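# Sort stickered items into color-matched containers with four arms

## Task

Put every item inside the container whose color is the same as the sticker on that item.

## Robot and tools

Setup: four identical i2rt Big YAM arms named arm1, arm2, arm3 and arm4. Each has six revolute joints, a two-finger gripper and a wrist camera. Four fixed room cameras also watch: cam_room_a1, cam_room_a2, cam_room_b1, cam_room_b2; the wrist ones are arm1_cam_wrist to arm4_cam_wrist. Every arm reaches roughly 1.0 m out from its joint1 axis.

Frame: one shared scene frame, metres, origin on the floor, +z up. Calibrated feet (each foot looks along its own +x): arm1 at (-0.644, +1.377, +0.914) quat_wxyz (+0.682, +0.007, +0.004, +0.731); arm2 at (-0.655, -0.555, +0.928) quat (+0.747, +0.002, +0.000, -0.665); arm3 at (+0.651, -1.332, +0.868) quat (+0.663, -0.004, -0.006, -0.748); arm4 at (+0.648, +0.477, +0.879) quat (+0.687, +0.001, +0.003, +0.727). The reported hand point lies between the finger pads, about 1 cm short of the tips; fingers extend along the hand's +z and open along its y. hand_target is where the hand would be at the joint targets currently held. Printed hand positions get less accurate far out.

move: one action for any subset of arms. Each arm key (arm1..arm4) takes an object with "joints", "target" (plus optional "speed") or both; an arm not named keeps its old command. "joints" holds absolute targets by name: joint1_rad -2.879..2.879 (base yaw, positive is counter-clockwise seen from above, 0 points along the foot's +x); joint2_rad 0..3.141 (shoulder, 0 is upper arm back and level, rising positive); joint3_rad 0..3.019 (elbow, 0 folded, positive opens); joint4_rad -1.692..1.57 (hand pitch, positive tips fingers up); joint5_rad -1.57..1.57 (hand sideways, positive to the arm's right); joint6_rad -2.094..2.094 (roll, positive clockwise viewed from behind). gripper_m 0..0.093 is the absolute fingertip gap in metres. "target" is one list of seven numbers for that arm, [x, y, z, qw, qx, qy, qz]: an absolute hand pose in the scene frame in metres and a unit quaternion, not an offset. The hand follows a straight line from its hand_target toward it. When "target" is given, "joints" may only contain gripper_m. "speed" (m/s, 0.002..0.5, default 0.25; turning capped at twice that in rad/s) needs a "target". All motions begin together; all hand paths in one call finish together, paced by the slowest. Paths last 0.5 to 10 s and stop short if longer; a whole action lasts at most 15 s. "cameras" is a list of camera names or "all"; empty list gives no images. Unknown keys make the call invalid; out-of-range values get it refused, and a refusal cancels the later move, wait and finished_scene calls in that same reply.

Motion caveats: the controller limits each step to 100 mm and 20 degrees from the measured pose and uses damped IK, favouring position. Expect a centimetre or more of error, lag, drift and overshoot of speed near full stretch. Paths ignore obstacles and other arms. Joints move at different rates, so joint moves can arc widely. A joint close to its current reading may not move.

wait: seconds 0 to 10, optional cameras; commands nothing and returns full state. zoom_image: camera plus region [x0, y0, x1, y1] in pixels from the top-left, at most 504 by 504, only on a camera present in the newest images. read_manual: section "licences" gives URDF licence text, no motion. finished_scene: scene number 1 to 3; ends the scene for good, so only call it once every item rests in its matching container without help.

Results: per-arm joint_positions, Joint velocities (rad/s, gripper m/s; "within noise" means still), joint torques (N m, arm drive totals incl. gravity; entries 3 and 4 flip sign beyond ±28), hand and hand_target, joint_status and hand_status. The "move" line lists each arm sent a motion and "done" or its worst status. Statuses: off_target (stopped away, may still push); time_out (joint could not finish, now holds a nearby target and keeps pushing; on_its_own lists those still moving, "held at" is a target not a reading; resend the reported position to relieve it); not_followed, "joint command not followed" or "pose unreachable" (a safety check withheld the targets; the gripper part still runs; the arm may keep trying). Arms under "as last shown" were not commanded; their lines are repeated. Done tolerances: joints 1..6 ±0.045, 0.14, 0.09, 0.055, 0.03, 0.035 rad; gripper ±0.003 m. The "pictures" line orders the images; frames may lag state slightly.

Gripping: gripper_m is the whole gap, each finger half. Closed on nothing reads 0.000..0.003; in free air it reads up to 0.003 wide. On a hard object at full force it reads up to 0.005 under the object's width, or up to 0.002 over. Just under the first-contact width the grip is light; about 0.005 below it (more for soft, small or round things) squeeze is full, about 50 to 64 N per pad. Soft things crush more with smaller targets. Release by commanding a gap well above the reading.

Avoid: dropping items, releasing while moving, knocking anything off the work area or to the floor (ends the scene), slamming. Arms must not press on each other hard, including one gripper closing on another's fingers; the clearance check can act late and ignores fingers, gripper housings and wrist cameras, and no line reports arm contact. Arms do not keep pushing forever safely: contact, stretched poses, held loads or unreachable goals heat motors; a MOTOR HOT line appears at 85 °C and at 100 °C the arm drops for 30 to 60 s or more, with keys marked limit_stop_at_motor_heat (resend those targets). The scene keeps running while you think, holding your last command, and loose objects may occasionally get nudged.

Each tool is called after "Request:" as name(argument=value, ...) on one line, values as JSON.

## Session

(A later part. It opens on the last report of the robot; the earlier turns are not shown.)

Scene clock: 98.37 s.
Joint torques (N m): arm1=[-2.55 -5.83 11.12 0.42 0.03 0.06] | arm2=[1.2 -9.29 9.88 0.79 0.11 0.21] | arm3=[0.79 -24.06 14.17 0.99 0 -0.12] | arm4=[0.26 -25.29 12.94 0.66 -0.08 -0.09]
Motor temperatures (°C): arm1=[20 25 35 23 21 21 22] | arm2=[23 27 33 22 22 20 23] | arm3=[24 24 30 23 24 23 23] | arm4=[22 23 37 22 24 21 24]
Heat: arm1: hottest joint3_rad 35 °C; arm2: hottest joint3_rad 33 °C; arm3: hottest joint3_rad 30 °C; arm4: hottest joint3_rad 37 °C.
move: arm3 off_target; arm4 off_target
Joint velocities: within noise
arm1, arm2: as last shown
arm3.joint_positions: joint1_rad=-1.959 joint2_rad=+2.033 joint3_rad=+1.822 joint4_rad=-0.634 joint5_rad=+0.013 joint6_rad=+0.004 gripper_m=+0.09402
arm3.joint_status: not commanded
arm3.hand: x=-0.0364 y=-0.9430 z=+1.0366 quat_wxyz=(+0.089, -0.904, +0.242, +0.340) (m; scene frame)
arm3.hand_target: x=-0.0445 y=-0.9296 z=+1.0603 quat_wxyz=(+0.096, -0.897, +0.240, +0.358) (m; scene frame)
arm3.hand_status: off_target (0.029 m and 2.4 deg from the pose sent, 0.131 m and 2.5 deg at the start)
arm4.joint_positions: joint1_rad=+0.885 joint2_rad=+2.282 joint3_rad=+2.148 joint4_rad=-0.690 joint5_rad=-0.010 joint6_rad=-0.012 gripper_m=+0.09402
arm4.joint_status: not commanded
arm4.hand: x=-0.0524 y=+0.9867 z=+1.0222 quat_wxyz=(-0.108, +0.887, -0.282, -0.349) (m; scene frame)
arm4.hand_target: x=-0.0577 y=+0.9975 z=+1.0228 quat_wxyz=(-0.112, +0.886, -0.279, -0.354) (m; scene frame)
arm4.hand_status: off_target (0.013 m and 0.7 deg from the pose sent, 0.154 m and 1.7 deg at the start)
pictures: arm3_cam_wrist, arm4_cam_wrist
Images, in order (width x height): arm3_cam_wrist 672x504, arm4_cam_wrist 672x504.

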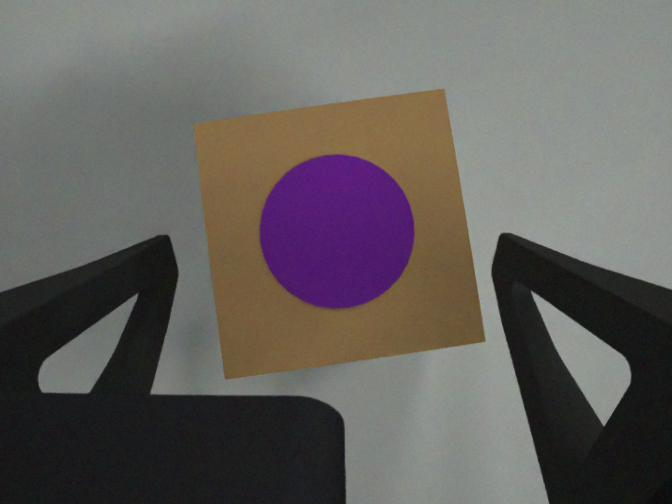

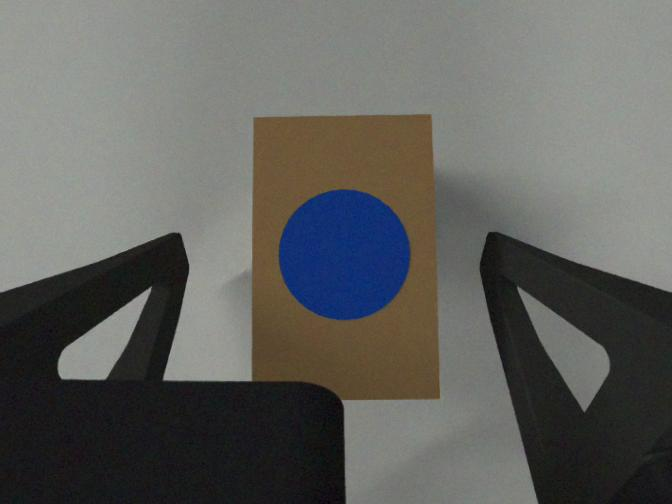

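Request:
move(arm3={"joints": {"gripper_m": 0.038}}, arm4={"joints": {"gripper_m": 0.032}}, cameras=[])

Request:
move(arm3={"target": [0.32, -1.137, 1.13, 0.0959, -0.8971, 0.2404, 0.3580], "speed": 0.35}, arm4={"target": [0.33, 0.715, 1.13, 0.1114, -0.8858, 0.2793, 0.3534], "speed": 0.35}, cameras=["arm3_cam_wrist", "arm4_cam_wrist"])

Request:
move(arm3={"joints": {"joint1_rad": 1.784, "joint2_rad": 0.8, "joint3_rad": 0.75, "joint4_rad": -0.6, "joint5_rad": 0, "joint6_rad": 0}}, arm4={"joints": {"joint1_rad": -1.905, "joint2_rad": 0.8, "joint3_rad": 0.75, "joint4_rad": -0.6, "joint5_rad": 0, "joint6_rad": 0}}, cameras=[])

Request:
move(arm3={"target": [1.190, -1.282, 0.86, 0.3580, -0.0431, 0.9326, 0.0166], "speed": 0.35}, arm4={"target": [1.128, 0.342, 0.86, 0.3630, 0.1287, 0.9215, -0.0507], "speed": 0.35}, cameras=["arm3_cam_wrist", "arm4_cam_wrist"])

Scene clock: 123.20 s.
Joint torques (N m): arm1=[-2.55 -5.48 11.03 0.59 0.05 0.03] | arm2=[1.26 -9.17 9.88 0.81 0.11 0.21] | arm3=[0.73 -23.94 14.15 1.03 0.02 -0.11] | arm4=[0.32 -25.23 13.05 0.8 0 -0.05]
Motor temperatures (°C): arm1=[20 25 35 23 21 21 21] | arm2=[23 26 32 22 22 20 23] | arm3=[24 26 32 23 24 23 23] | arm4=[22 24 41 22 24 21 24]
Heat: arm1: hottest joint3_rad 35 °C; arm2: hottest joint3_rad 32 °C; arm3: hottest joint3_rad 32 °C; arm4: hottest joint3_rad 41 °C.
move: arm3 off_target; arm4 off_target
Joint velocities: within noise
arm1, arm2: as last shown
arm3.joint_positions: joint1_rad=-1.959 joint2_rad=+2.033 joint3_rad=+1.822 joint4_rad=-0.635 joint5_rad=+0.013 joint6_rad=+0.003 gripper_m=+0.05379
arm3.joint_status: gripper_m off_target (ended at +0.05382, target +0.03800)
arm3.hand: x=-0.0364 y=-0.9431 z=+1.0366 quat_wxyz=(+0.088, -0.905, +0.241, +0.340) (m; scene frame)
arm3.hand_target: x=-0.0445 y=-0.9297 z=+1.0602 quat_wxyz=(+0.096, -0.897, +0.240, +0.358) (m; scene frame)
arm3.hand_status: not commanded
arm4.joint_positions: joint1_rad=+0.885 joint2_rad=+2.282 joint3_rad=+2.148 joint4_rad=-0.690 joint5_rad=-0.011 joint6_rad=-0.012 gripper_m=+0.04442
arm4.joint_status: gripper_m off_target (ended at +0.04445, target +0.03200)
arm4.hand: x=-0.0525 y=+0.9866 z=+1.0222 quat_wxyz=(-0.108, +0.887, -0.282, -0.350) (m; scene frame)
arm4.hand_target: x=-0.0578 y=+0.9974 z=+1.0228 quat_wxyz=(-0.112, +0.886, -0.279, -0.354) (m; scene frame)
arm4.hand_status: not commanded
pictures: none
No camera images: "cameras" was empty.

Scene clock: 125.40 s.
Joint torques (N m): arm1=[-2.02 -6.3 10.99 0.32 0.08 0.03] | arm2=[1.38 -9.05 9.88 0.81 0.11 0.22] | arm3=[0.73 -4.31 9.47 1.22 0.03 -0.1] | arm4=[0.03 -4.37 9.61 0.81 -0.07 -0.1]
Motor temperatures (°C): arm1=[20 25 35 23 21 21 21] | arm2=[23 26 32 22 22 20 23] | arm3=[24 26 32 23 24 23 23] | arm4=[22 24 41 22 24 21 25]
Heat: arm1: hottest joint3_rad 35 °C; arm2: hottest joint3_rad 32 °C; arm3: hottest joint3_rad 32 °C; arm4: hottest joint3_rad 41 °C.
move: arm3 done; arm4 done
Joint velocities: within noise
arm1, arm2: as last shown
arm3.joint_positions: joint1_rad=-1.959 joint2_rad=+0.865 joint3_rad=+0.817 joint4_rad=-0.744 joint5_rad=+0.013 joint6_rad=+0.002 gripper_m=+0.05378
arm3.joint_status: not commanded
arm3.hand: x=+0.3182 y=-1.1395 z=+1.1340 quat_wxyz=(+0.095, -0.895, +0.238, +0.364) (m; scene frame)
arm3.hand_target: x=+0.3201 y=-1.1370 z=+1.1300 quat_wxyz=(+0.096, -0.897, +0.241, +0.358) (m; scene frame)
arm3.hand_status: done (0.005 m and 0.7 deg from the pose sent, 0.416 m and 2.4 deg at the start)
arm4.joint_positions: joint1_rad=+0.876 joint2_rad=+0.916 joint3_rad=+0.804 joint4_rad=-0.685 joint5_rad=-0.017 joint6_rad=-0.015 gripper_m=+0.04442
arm4.joint_status: not commanded
arm4.hand: x=+0.3292 y=+0.7124 z=+1.1332 quat_wxyz=(-0.111, +0.882, -0.282, -0.361) (m; scene frame)
arm4.hand_target: x=+0.3299 y=+0.7150 z=+1.1301 quat_wxyz=(-0.111, +0.886, -0.279, -0.354) (m; scene frame)
arm4.hand_status: done (0.004 m and 1.0 deg from the pose sent, 0.481 m and 0.7 deg at the start)
pictures: arm3_cam_wrist, arm4_cam_wrist
Images, in order (width x height): arm3_cam_wrist 672x504, arm4_cam_wrist 672x504.

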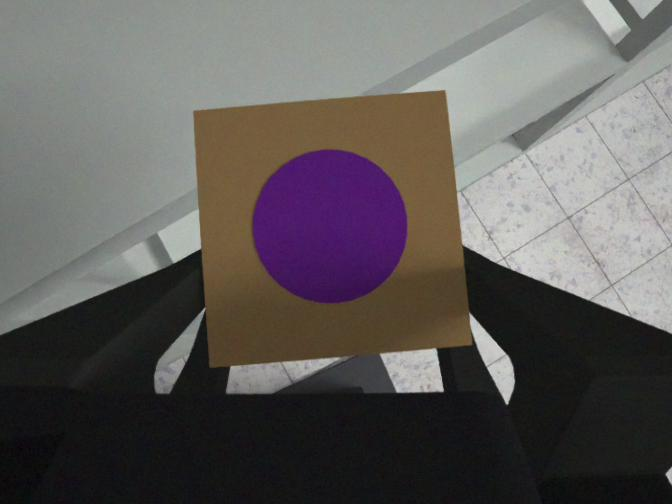

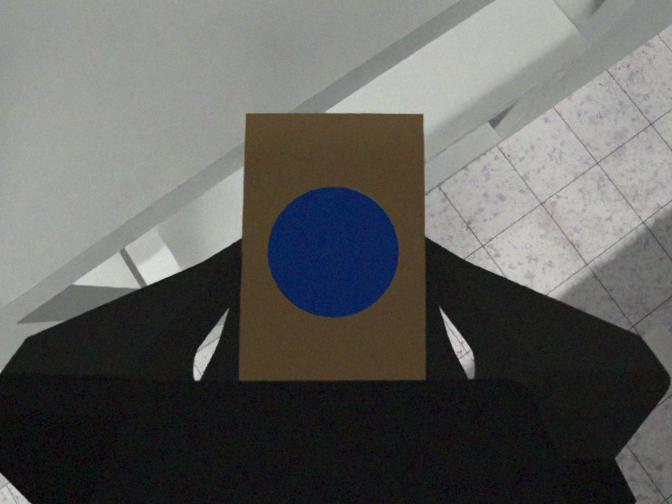

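Scene clock: 127.97 s.
Joint torques (N m): arm1=[-2.73 -6.07 11.08 0.54 0.04 0.03] | arm2=[1.32 -9.17 9.89 0.77 0.11 0.21] | arm3=[1.79 -4.78 10.09 2.03 0.13 -0.06] | arm4=[0.85 -4.01 10.52 1.83 0.02 0.15]
Motor temperatures (°C): arm1=[20 25 35 23 21 21 21] | arm2=[23 26 32 22 22 20 23] | arm3=[24 26 33 23 24 23 23] | arm4=[22 24 41 22 24 21 25]
Heat: arm1: hottest joint3_rad 35 °C; arm2: hottest joint3_rad 32 °C; arm3: hottest joint3_rad 33 °C; arm4: hottest joint3_rad 41 °C.
move: arm3 done; arm4 done
Joint velocities: within noise
arm1, arm2: as last shown
arm3.joint_positions: joint1_rad=+1.776 joint2_rad=+0.808 joint3_rad=+0.746 joint4_rad=-0.611 joint5_rad=-0.003 joint6_rad=+0.002 gripper_m=+0.05359
arm3.joint_status: all done
arm3.hand: x=+1.0321 y=-1.2957 z=+1.1419 quat_wxyz=(-0.434, +0.041, -0.900, -0.014) (m; scene frame)
arm3.hand_target: x=+1.0330 y=-1.2927 z=+1.1490 quat_wxyz=(-0.444, +0.045, -0.895, -0.014) (m; scene frame)
arm3.hand_status: not commanded
arm4.joint_positions: joint1_rad=-1.905 joint2_rad=+0.799 joint3_rad=+0.735 joint4_rad=-0.615 joint5_rad=+0.002 joint6_rad=-0.011 gripper_m=+0.04440
arm4.joint_status: all done
arm4.hand: x=+1.0134 y=+0.3735 z=+1.1481 quat_wxyz=(-0.425, -0.120, -0.895, +0.065) (m; scene frame)
arm4.hand_target: x=+1.0183 y=+0.3725 z=+1.1593 quat_wxyz=(-0.438, -0.123, -0.888, +0.063) (m; scene frame)
arm4.hand_status: not commanded
pictures: none
No camera images: "cameras" was empty.

Scene clock: 129.73 s.
Joint torques (N m): arm1=[-2.84 -5.07 11.03 0.47 0.02 0.06] | arm2=[1.32 -9.23 9.85 0.81 0.12 0.21] | arm3=[1.32 -15.62 8.64 2.04 -0.07 -0.01] | arm4=[1.14 -13.57 6.84 1.65 -0.04 0.17]
Motor temperatures (°C): arm1=[20 25 35 23 21 21 21] | arm2=[23 26 32 22 22 20 23] | arm3=[24 26 32 23 24 23 23] | arm4=[22 24 41 22 24 21 25]
Heat: arm1: hottest joint3_rad 35 °C; arm2: hottest joint3_rad 32 °C; arm3: hottest joint3_rad 32 °C; arm4: hottest joint3_rad 41 °C.
move: arm3 off_target; arm4 off_target
Joint velocities: within noise
arm1, arm2: as last shown
arm3.joint_positions: joint1_rad=+1.776 joint2_rad=+1.768 joint3_rad=+0.752 joint4_rad=+0.110 joint5_rad=-0.011 joint6_rad=+0.002 gripper_m=+0.05359
arm3.joint_status: not commanded
arm3.hand: x=+1.1648 y=-1.2874 z=+0.8380 quat_wxyz=(-0.326, +0.043, -0.944, -0.012) (m; scene frame)
arm3.hand_target: x=+1.1887 y=-1.2821 z=+0.8608 quat_wxyz=(-0.358, +0.043, -0.933, -0.017) (m; scene frame)
arm3.hand_status: off_target (0.034 m and 3.9 deg from the pose sent, 0.323 m and 9.5 deg at the start)
arm4.joint_positions: joint1_rad=-1.905 joint2_rad=+1.720 joint3_rad=+0.623 joint4_rad=+0.224 joint5_rad=+0.002 joint6_rad=-0.009 gripper_m=+0.04440
arm4.joint_status: not commanded
arm4.hand: x=+1.1067 y=+0.3455 z=+0.8437 quat_wxyz=(-0.336, -0.126, -0.932, +0.052) (m; scene frame)
arm4.hand_target: x=+1.1271 y=+0.3422 z=+0.8605 quat_wxyz=(-0.363, -0.129, -0.922, +0.050) (m; scene frame)
arm4.hand_status: off_target (0.027 m and 3.3 deg from the pose sent, 0.312 m and 7.9 deg at the start)
pictures: arm3_cam_wrist, arm4_cam_wrist
Images, in order (width x height): arm3_cam_wrist 672x504, arm4_cam_wrist 672x504.

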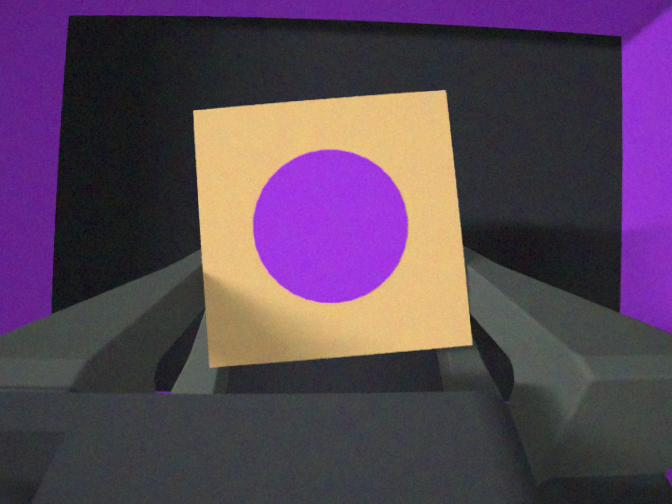

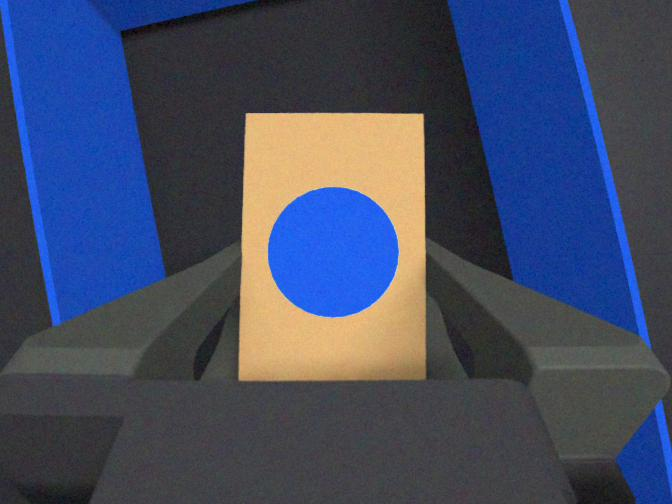

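Request:
move(arm3={"target": [1.205, -1.281, 0.788, 0.3823, -0.0427, 0.9229, 0.0177], "speed": 0.25}, arm4={"target": [1.145, 0.340, 0.778, 0.3869, 0.1273, 0.9117, -0.0540], "speed": 0.25}, cameras=[])

Request:
move(arm3={"target": [1.205, -1.281, 0.758, 0.3823, -0.0427, 0.9229, 0.0177], "speed": 0.12}, arm4={"target": [1.145, 0.340, 0.748, 0.3869, 0.1273, 0.9117, -0.0540], "speed": 0.12}, cameras=["arm3_cam_wrist", "arm4_cam_wrist"])

Scene clock: 138.00 s.
Joint torques (N m): arm1=[-2.2 -5.66 11.08 0.47 0.03 0] | arm2=[1.38 -9.35 9.85 0.77 0.11 0.22] | arm3=[1.44 -16.79 6.35 2.19 0.02 -0.03] | arm4=[1.2 -15.74 4.18 1.77 0.18 0.17]
Motor temperatures (°C): arm1=[20 25 35 23 21 21 21] | arm2=[23 25 32 22 22 20 23] | arm3=[24 26 32 23 24 23 24] | arm4=[22 25 39 22 24 21 25]
Heat: arm1: hottest joint3_rad 35 °C; arm2: hottest joint3_rad 32 °C; arm3: hottest joint3_rad 32 °C; arm4: hottest joint3_rad 39 °C.
move: arm3 off_target; arm4 off_target
Joint velocities: within noise
arm1, arm2: as last shown
arm3.joint_positions: joint1_rad=+1.776 joint2_rad=+1.996 joint3_rad=+0.777 joint4_rad=+0.380 joint5_rad=-0.011 joint6_rad=+0.007 gripper_m=+0.05359
arm3.joint_status: not commanded
arm3.hand: x=+1.1849 y=-1.2865 z=+0.7732 quat_wxyz=(-0.357, +0.040, -0.933, -0.015) (m; scene frame)
arm3.hand_target: x=+1.2042 y=-1.2810 z=+0.7885 quat_wxyz=(-0.382, +0.043, -0.923, -0.018) (m; scene frame)
arm3.hand_status: off_target (0.025 m and 3.1 deg from the pose sent, 0.064 m and 6.9 deg at the start)
arm4.joint_positions: joint1_rad=-1.901 joint2_rad=+2.024 joint3_rad=+0.668 joint4_rad=+0.545 joint5_rad=+0.002 joint6_rad=-0.003 gripper_m=+0.04440
arm4.joint_status: not commanded
arm4.hand: x=+1.1283 y=+0.3413 z=+0.7671 quat_wxyz=(-0.365, -0.125, -0.921, +0.054) (m; scene frame)
arm4.hand_target: x=+1.1445 y=+0.3402 z=+0.7783 quat_wxyz=(-0.387, -0.127, -0.912, +0.054) (m; scene frame)
arm4.hand_status: off_target (0.020 m and 2.7 deg from the pose sent, 0.076 m and 6.3 deg at the start)
pictures: none
No camera images: "cameras" was empty.

Scene clock: 138.97 s.
Joint torques (N m): arm1=[-2.49 -6.01 10.88 0.46 0.04 0] | arm2=[1.26 -9.17 9.85 0.79 0.11 0.22] | arm3=[1.67 -15.09 5.2 1.96 0.04 -0.03] | arm4=[1.61 -14.15 3.66 1.92 0.22 0.15]
Motor temperatures (°C): arm1=[20 25 35 23 21 21 21] | arm2=[23 25 32 22 22 20 23] | arm3=[24 26 32 23 24 23 24] | arm4=[22 25 39 22 24 21 25]
Heat: arm1: hottest joint3_rad 35 °C; arm2: hottest joint3_rad 32 °C; arm3: hottest joint3_rad 32 °C; arm4: hottest joint3_rad 39 °C.
move: arm3 done; arm4 off_target
Joint velocities: within noise
arm1.joint_positions: joint1_rad=-2.247 joint2_rad=+1.229 joint3_rad=+1.016 joint4_rad=-1.057 joint5_rad=-0.008 joint6_rad=-0.002 gripper_m=+0.09296
arm1.joint_status: not commanded
arm1.hand: x=-0.3077 y=+1.1464 z=+1.1026 quat_wxyz=(-0.136, -0.294, -0.945, +0.042) (m; scene frame)
arm1.hand_target: x=-0.3100 y=+1.1450 z=+1.1001 quat_wxyz=(-0.129, -0.297, -0.945, +0.041) (m; scene frame)
arm1.hand_status: not commanded
arm2.joint_positions: joint1_rad=+0.916 joint2_rad=+1.230 joint3_rad=+1.041 joint4_rad=-1.081 joint5_rad=+0.003 joint6_rad=-0.010 gripper_m=+0.09293
arm2.joint_status: not commanded
arm2.hand: x=-0.3062 y=-0.7652 z=+1.1318 quat_wxyz=(-0.144, -0.258, -0.954, +0.040) (m; scene frame)
arm2.hand_target: x=-0.3103 y=-0.7600 z=+1.1203 quat_wxyz=(-0.126, -0.263, -0.956, +0.035) (m; scene frame)
arm2.hand_status: not commanded
arm3.joint_positions: joint1_rad=+1.776 joint2_rad=+2.062 joint3_rad=+0.802 joint4_rad=+0.460 joint5_rad=-0.011 joint6_rad=+0.007 gripper_m=+0.05359
arm3.joint_status: not commanded
arm3.hand: x=+1.1973 y=-1.2856 z=+0.7596 quat_wxyz=(-0.375, +0.040, -0.926, -0.016) (m; scene frame)
arm3.hand_target: x=+1.2048 y=-1.2810 z=+0.7582 quat_wxyz=(-0.382, +0.043, -0.923, -0.018) (m; scene frame)
arm3.hand_status: done (0.009 m and 0.9 deg from the pose sent, 0.026 m and 3.1 deg at the start)
arm4.joint_positions: joint1_rad=-1.901 joint2_rad=+2.105 joint3_rad=+0.691 joint4_rad=+0.625 joint5_rad=+0.002 joint6_rad=+0.000 gripper_m=+0.04440
arm4.joint_status: not commanded
arm4.hand: x=+1.1342 y=+0.3396 z=+0.7474 quat_wxyz=(-0.375, -0.126, -0.917, +0.055) (m; scene frame)
arm4.hand_target: x=+1.1449 y=+0.3400 z=+0.7483 quat_wxyz=(-0.387, -0.127, -0.912, +0.054) (m; scene frame)
arm4.hand_status: off_target (0.011 m and 1.5 deg from the pose sent, 0.025 m and 2.7 deg at the start)
pictures: arm3_cam_wrist, arm4_cam_wrist
Images, in order (width x height): arm3_cam_wrist 672x504, arm4_cam_wrist 672x504.

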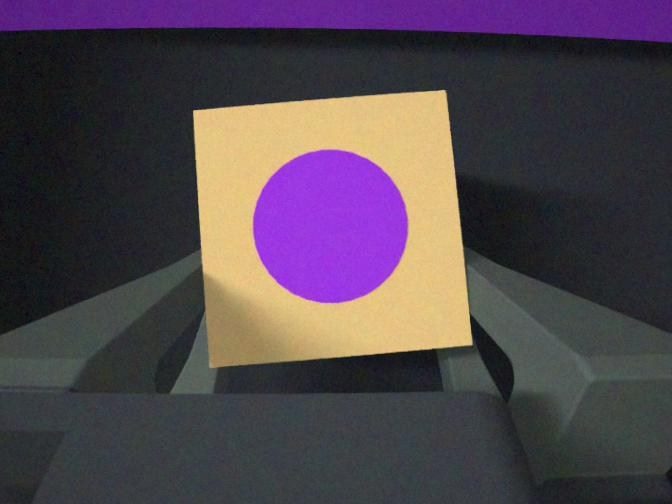

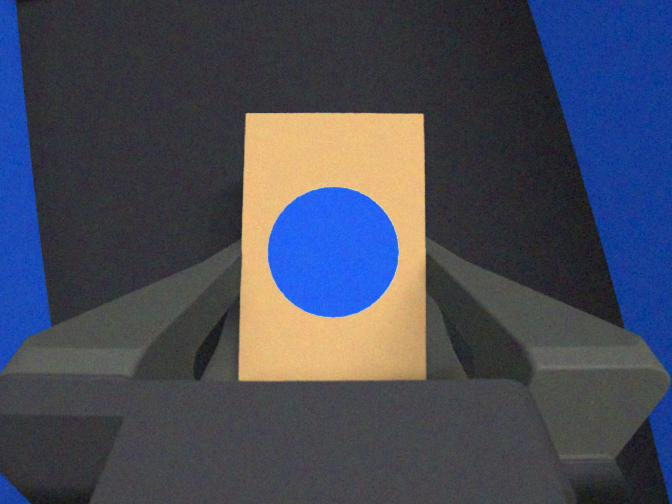

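Request:
move(arm3={"target": [1.205, -1.281, 0.743, 0.3823, -0.0427, 0.9229, 0.0177], "speed": 0.1}, arm4={"target": [1.145, 0.340, 0.737, 0.3869, 0.1273, 0.9117, -0.0540], "speed": 0.1}, cameras=[])

Request:
move(arm3={"joints": {"gripper_m": 0.093}}, arm4={"joints": {"gripper_m": 0.088}}, cameras=[])

Request:
move(arm3={"target": [1.15, -1.281, 0.92, 0.3823, -0.0427, 0.9229, 0.0177], "speed": 0.3}, arm4={"target": [1.10, 0.345, 0.92, 0.3869, 0.1273, 0.9117, -0.0540], "speed": 0.3}, cameras=["arm3_cam_wrist", "arm4_cam_wrist", "cam_room_b1", "cam_room_b2", "cam_room_a1"])

Scene clock: 149.67 s.
Joint torques (N m): arm1=[-2.37 -6.24 10.97 0.59 0.05 0.02] | arm2=[1.38 -9.17 9.89 0.83 0.12 0.22] | arm3=[1.49 -13.92 4.85 1.63 0.07 -0.03] | arm4=[1.79 -12.86 3.34 1.73 0.22 0.16]
Motor temperatures (°C): arm1=[20 24 35 23 21 21 21] | arm2=[23 25 32 22 22 20 23] | arm3=[24 26 31 23 24 23 24] | arm4=[22 24 37 22 24 21 26]
Heat: arm1: hottest joint3_rad 35 °C; arm2: hottest joint3_rad 32 °C; arm3: hottest joint3_rad 31 °C; arm4: hottest joint3_rad 37 °C.
move: arm3 off_target; arm4 off_target
Joint velocities: within noise
arm1, arm2: as last shown
arm3.joint_positions: joint1_rad=+1.776 joint2_rad=+2.088 joint3_rad=+0.812 joint4_rad=+0.505 joint5_rad=-0.011 joint6_rad=+0.007 gripper_m=+0.05359
arm3.joint_status: not commanded
arm3.hand: x=+1.2045 y=-1.2850 z=+0.7565 quat_wxyz=(-0.389, +0.040, -0.920, -0.017) (m; scene frame)
arm3.hand_target: x=+1.2044 y=-1.2811 z=+0.7432 quat_wxyz=(-0.382, +0.043, -0.923, -0.018) (m; scene frame)
arm3.hand_status: off_target (0.014 m and 0.9 deg from the pose sent, 0.019 m and 0.9 deg at the start)
arm4.joint_positions: joint1_rad=-1.901 joint2_rad=+2.122 joint3_rad=+0.703 joint4_rad=+0.658 joint5_rad=+0.002 joint6_rad=+0.000 gripper_m=+0.04440
arm4.joint_status: not commanded
arm4.hand: x=+1.1417 y=+0.3375 z=+0.7473 quat_wxyz=(-0.388, -0.125, -0.911, +0.056) (m; scene frame)
arm4.hand_target: x=+1.1446 y=+0.3400 z=+0.7372 quat_wxyz=(-0.387, -0.127, -0.912, +0.054) (m; scene frame)
arm4.hand_status: off_target (0.011 m and 0.4 deg from the pose sent, 0.015 m and 1.5 deg at the start)
pictures: none
No camera images: "cameras" was empty.

Scene clock: 150.23 s.
Joint torques (N m): arm1=[-2.26 -5.66 11.02 0.43 0.07 0.07] | arm2=[1.32 -9.29 9.87 0.8 0.11 0.21] | arm3=[1.55 -14.27 4.6 1.68 0.07 -0.03] | arm4=[1.08 -13.8 3.19 1.7 0.22 0.14]
Motor temperatures (°C): arm1=[20 24 35 23 21 21 21] | arm2=[23 25 32 22 22 20 23] | arm3=[24 26 31 23 24 23 24] | arm4=[22 24 37 22 24 21 26]
Heat: arm1: hottest joint3_rad 35 °C; arm2: hottest joint3_rad 32 °C; arm3: hottest joint3_rad 31 °C; arm4: hottest joint3_rad 37 °C.
move: arm3 done; arm4 done
Joint velocities: within noise
arm1, arm2: as last shown
arm3.joint_positions: joint1_rad=+1.776 joint2_rad=+2.093 joint3_rad=+0.816 joint4_rad=+0.505 joint5_rad=-0.011 joint6_rad=+0.007 gripper_m=+0.09296
arm3.joint_status: all done
arm3.hand: x=+1.2055 y=-1.2850 z=+0.7554 quat_wxyz=(-0.389, +0.040, -0.920, -0.017) (m; scene frame)
arm3.hand_target: x=+1.2045 y=-1.2811 z=+0.7433 quat_wxyz=(-0.382, +0.043, -0.923, -0.018) (m; scene frame)
arm3.hand_status: not commanded
arm4.joint_positions: joint1_rad=-1.901 joint2_rad=+2.133 joint3_rad=+0.703 joint4_rad=+0.658 joint5_rad=+0.002 joint6_rad=+0.000 gripper_m=+0.08792
arm4.joint_status: all done
arm4.hand: x=+1.1390 y=+0.3382 z=+0.7421 quat_wxyz=(-0.383, -0.125, -0.913, +0.056) (m; scene frame)
arm4.hand_target: x=+1.1446 y=+0.3400 z=+0.7371 quat_wxyz=(-0.387, -0.127, -0.912, +0.054) (m; scene frame)
arm4.hand_status: not commanded
pictures: none
No camera images: "cameras" was empty.

Scene clock: 151.60 s.
Joint torques (N m): arm1=[-2.37 -6.18 10.95 0.59 0.05 -0.02] | arm2=[1.38 -9.23 9.88 0.8 0.11 0.22] | arm3=[2.14 -10.99 6.48 1.2 0.13 0.03] | arm4=[-0.44 -9.29 6.23 0.91 -0.05 0.03]
Motor temperatures (°C): arm1=[20 24 35 23 21 21 21] | arm2=[23 25 32 22 22 20 23] | arm3=[24 26 31 23 24 23 24] | arm4=[22 24 37 22 24 21 25]
Heat: arm1: hottest joint3_rad 35 °C; arm2: hottest joint3_rad 32 °C; arm3: hottest joint3_rad 31 °C; arm4: hottest joint3_rad 37 °C.
move: arm3 off_target; arm4 done
Joint velocities: within noise
arm1, arm2: as last shown
arm3.joint_positions: joint1_rad=+1.776 joint2_rad=+1.515 joint3_rad=+0.690 joint4_rad=+0.064 joint5_rad=-0.008 joint6_rad=+0.007 gripper_m=+0.09296
arm3.joint_status: not commanded
arm3.hand: x=+1.1548 y=-1.2874 z=+0.9295 quat_wxyz=(-0.393, +0.039, -0.918, -0.015) (m; scene frame)
arm3.hand_target: x=+1.1499 y=-1.2812 z=+0.9203 quat_wxyz=(-0.382, +0.043, -0.923, -0.018) (m; scene frame)
arm3.hand_status: off_target (0.012 m and 1.4 deg from the pose sent, 0.174 m and 0.9 deg at the start)
arm4.joint_positions: joint1_rad=-1.908 joint2_rad=+1.474 joint3_rad=+0.581 joint4_rad=+0.152 joint5_rad=-0.007 joint6_rad=+0.000 gripper_m=+0.08792
arm4.joint_status: not commanded
arm4.hand: x=+1.1034 y=+0.3469 z=+0.9279 quat_wxyz=(-0.398, -0.126, -0.907, +0.055) (m; scene frame)
arm4.hand_target: x=+1.0998 y=+0.3451 z=+0.9201 quat_wxyz=(-0.387, -0.127, -0.912, +0.054) (m; scene frame)
arm4.hand_status: done (0.009 m and 1.4 deg from the pose sent, 0.182 m and 0.5 deg at the start)
pictures: arm3_cam_wrist, arm4_cam_wrist, cam_room_a1, cam_room_b1, cam_room_b2
Images, in order (width x height): arm3_cam_wrist 672x504, arm4_cam_wrist 672x504, cam_room_a1 672x504, cam_room_b1 672x504, cam_room_b2 672x504.

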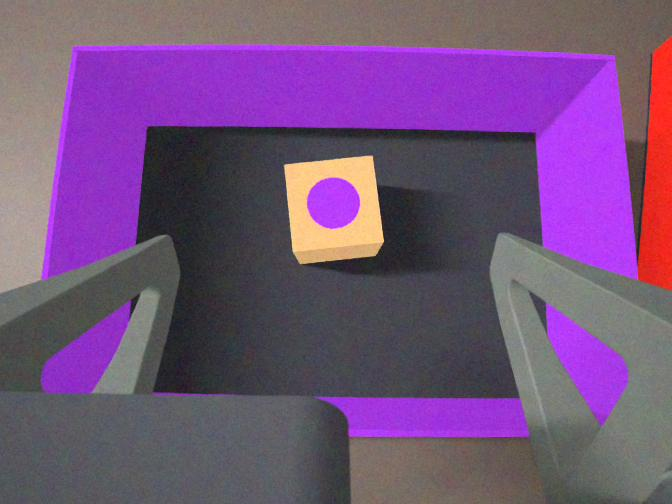

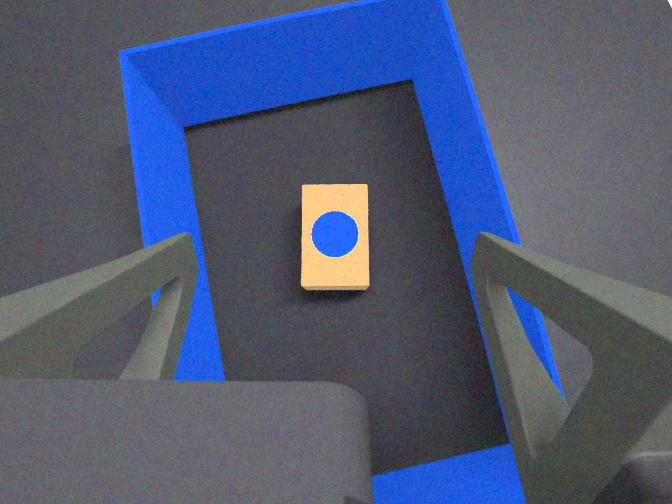

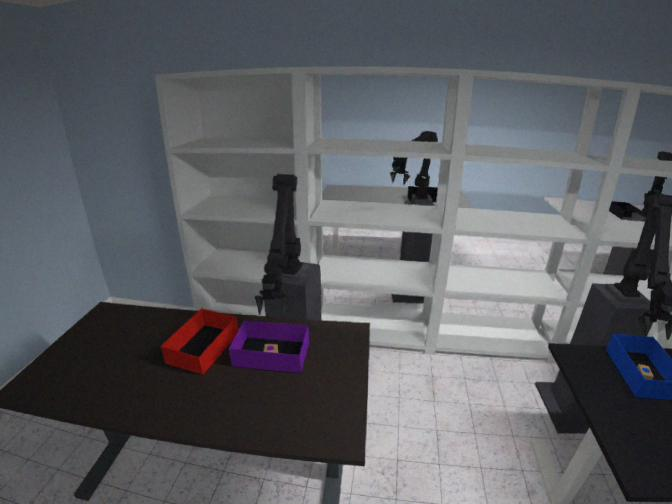

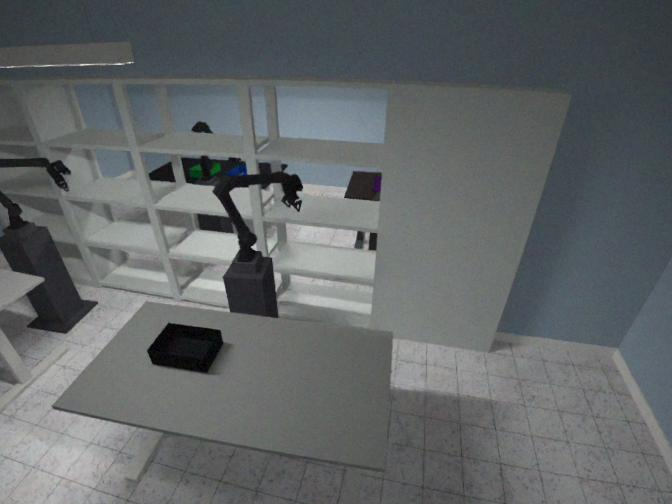

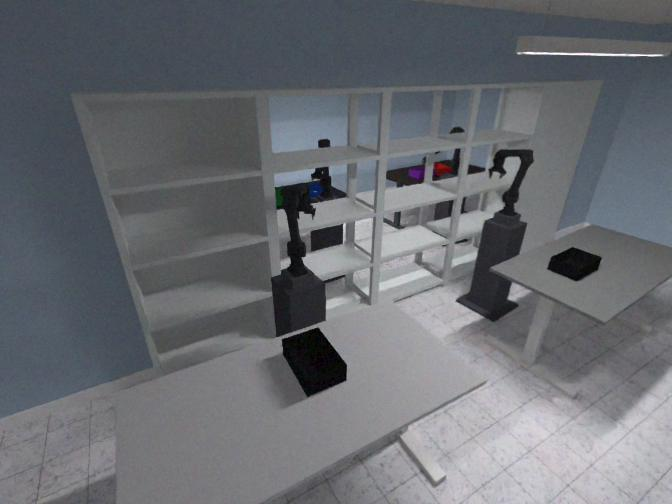

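Both items are in. Finishing and starting the next scene with the same view pose.

Request:
finished_scene(scene=2)

The scene is finished: the task was done.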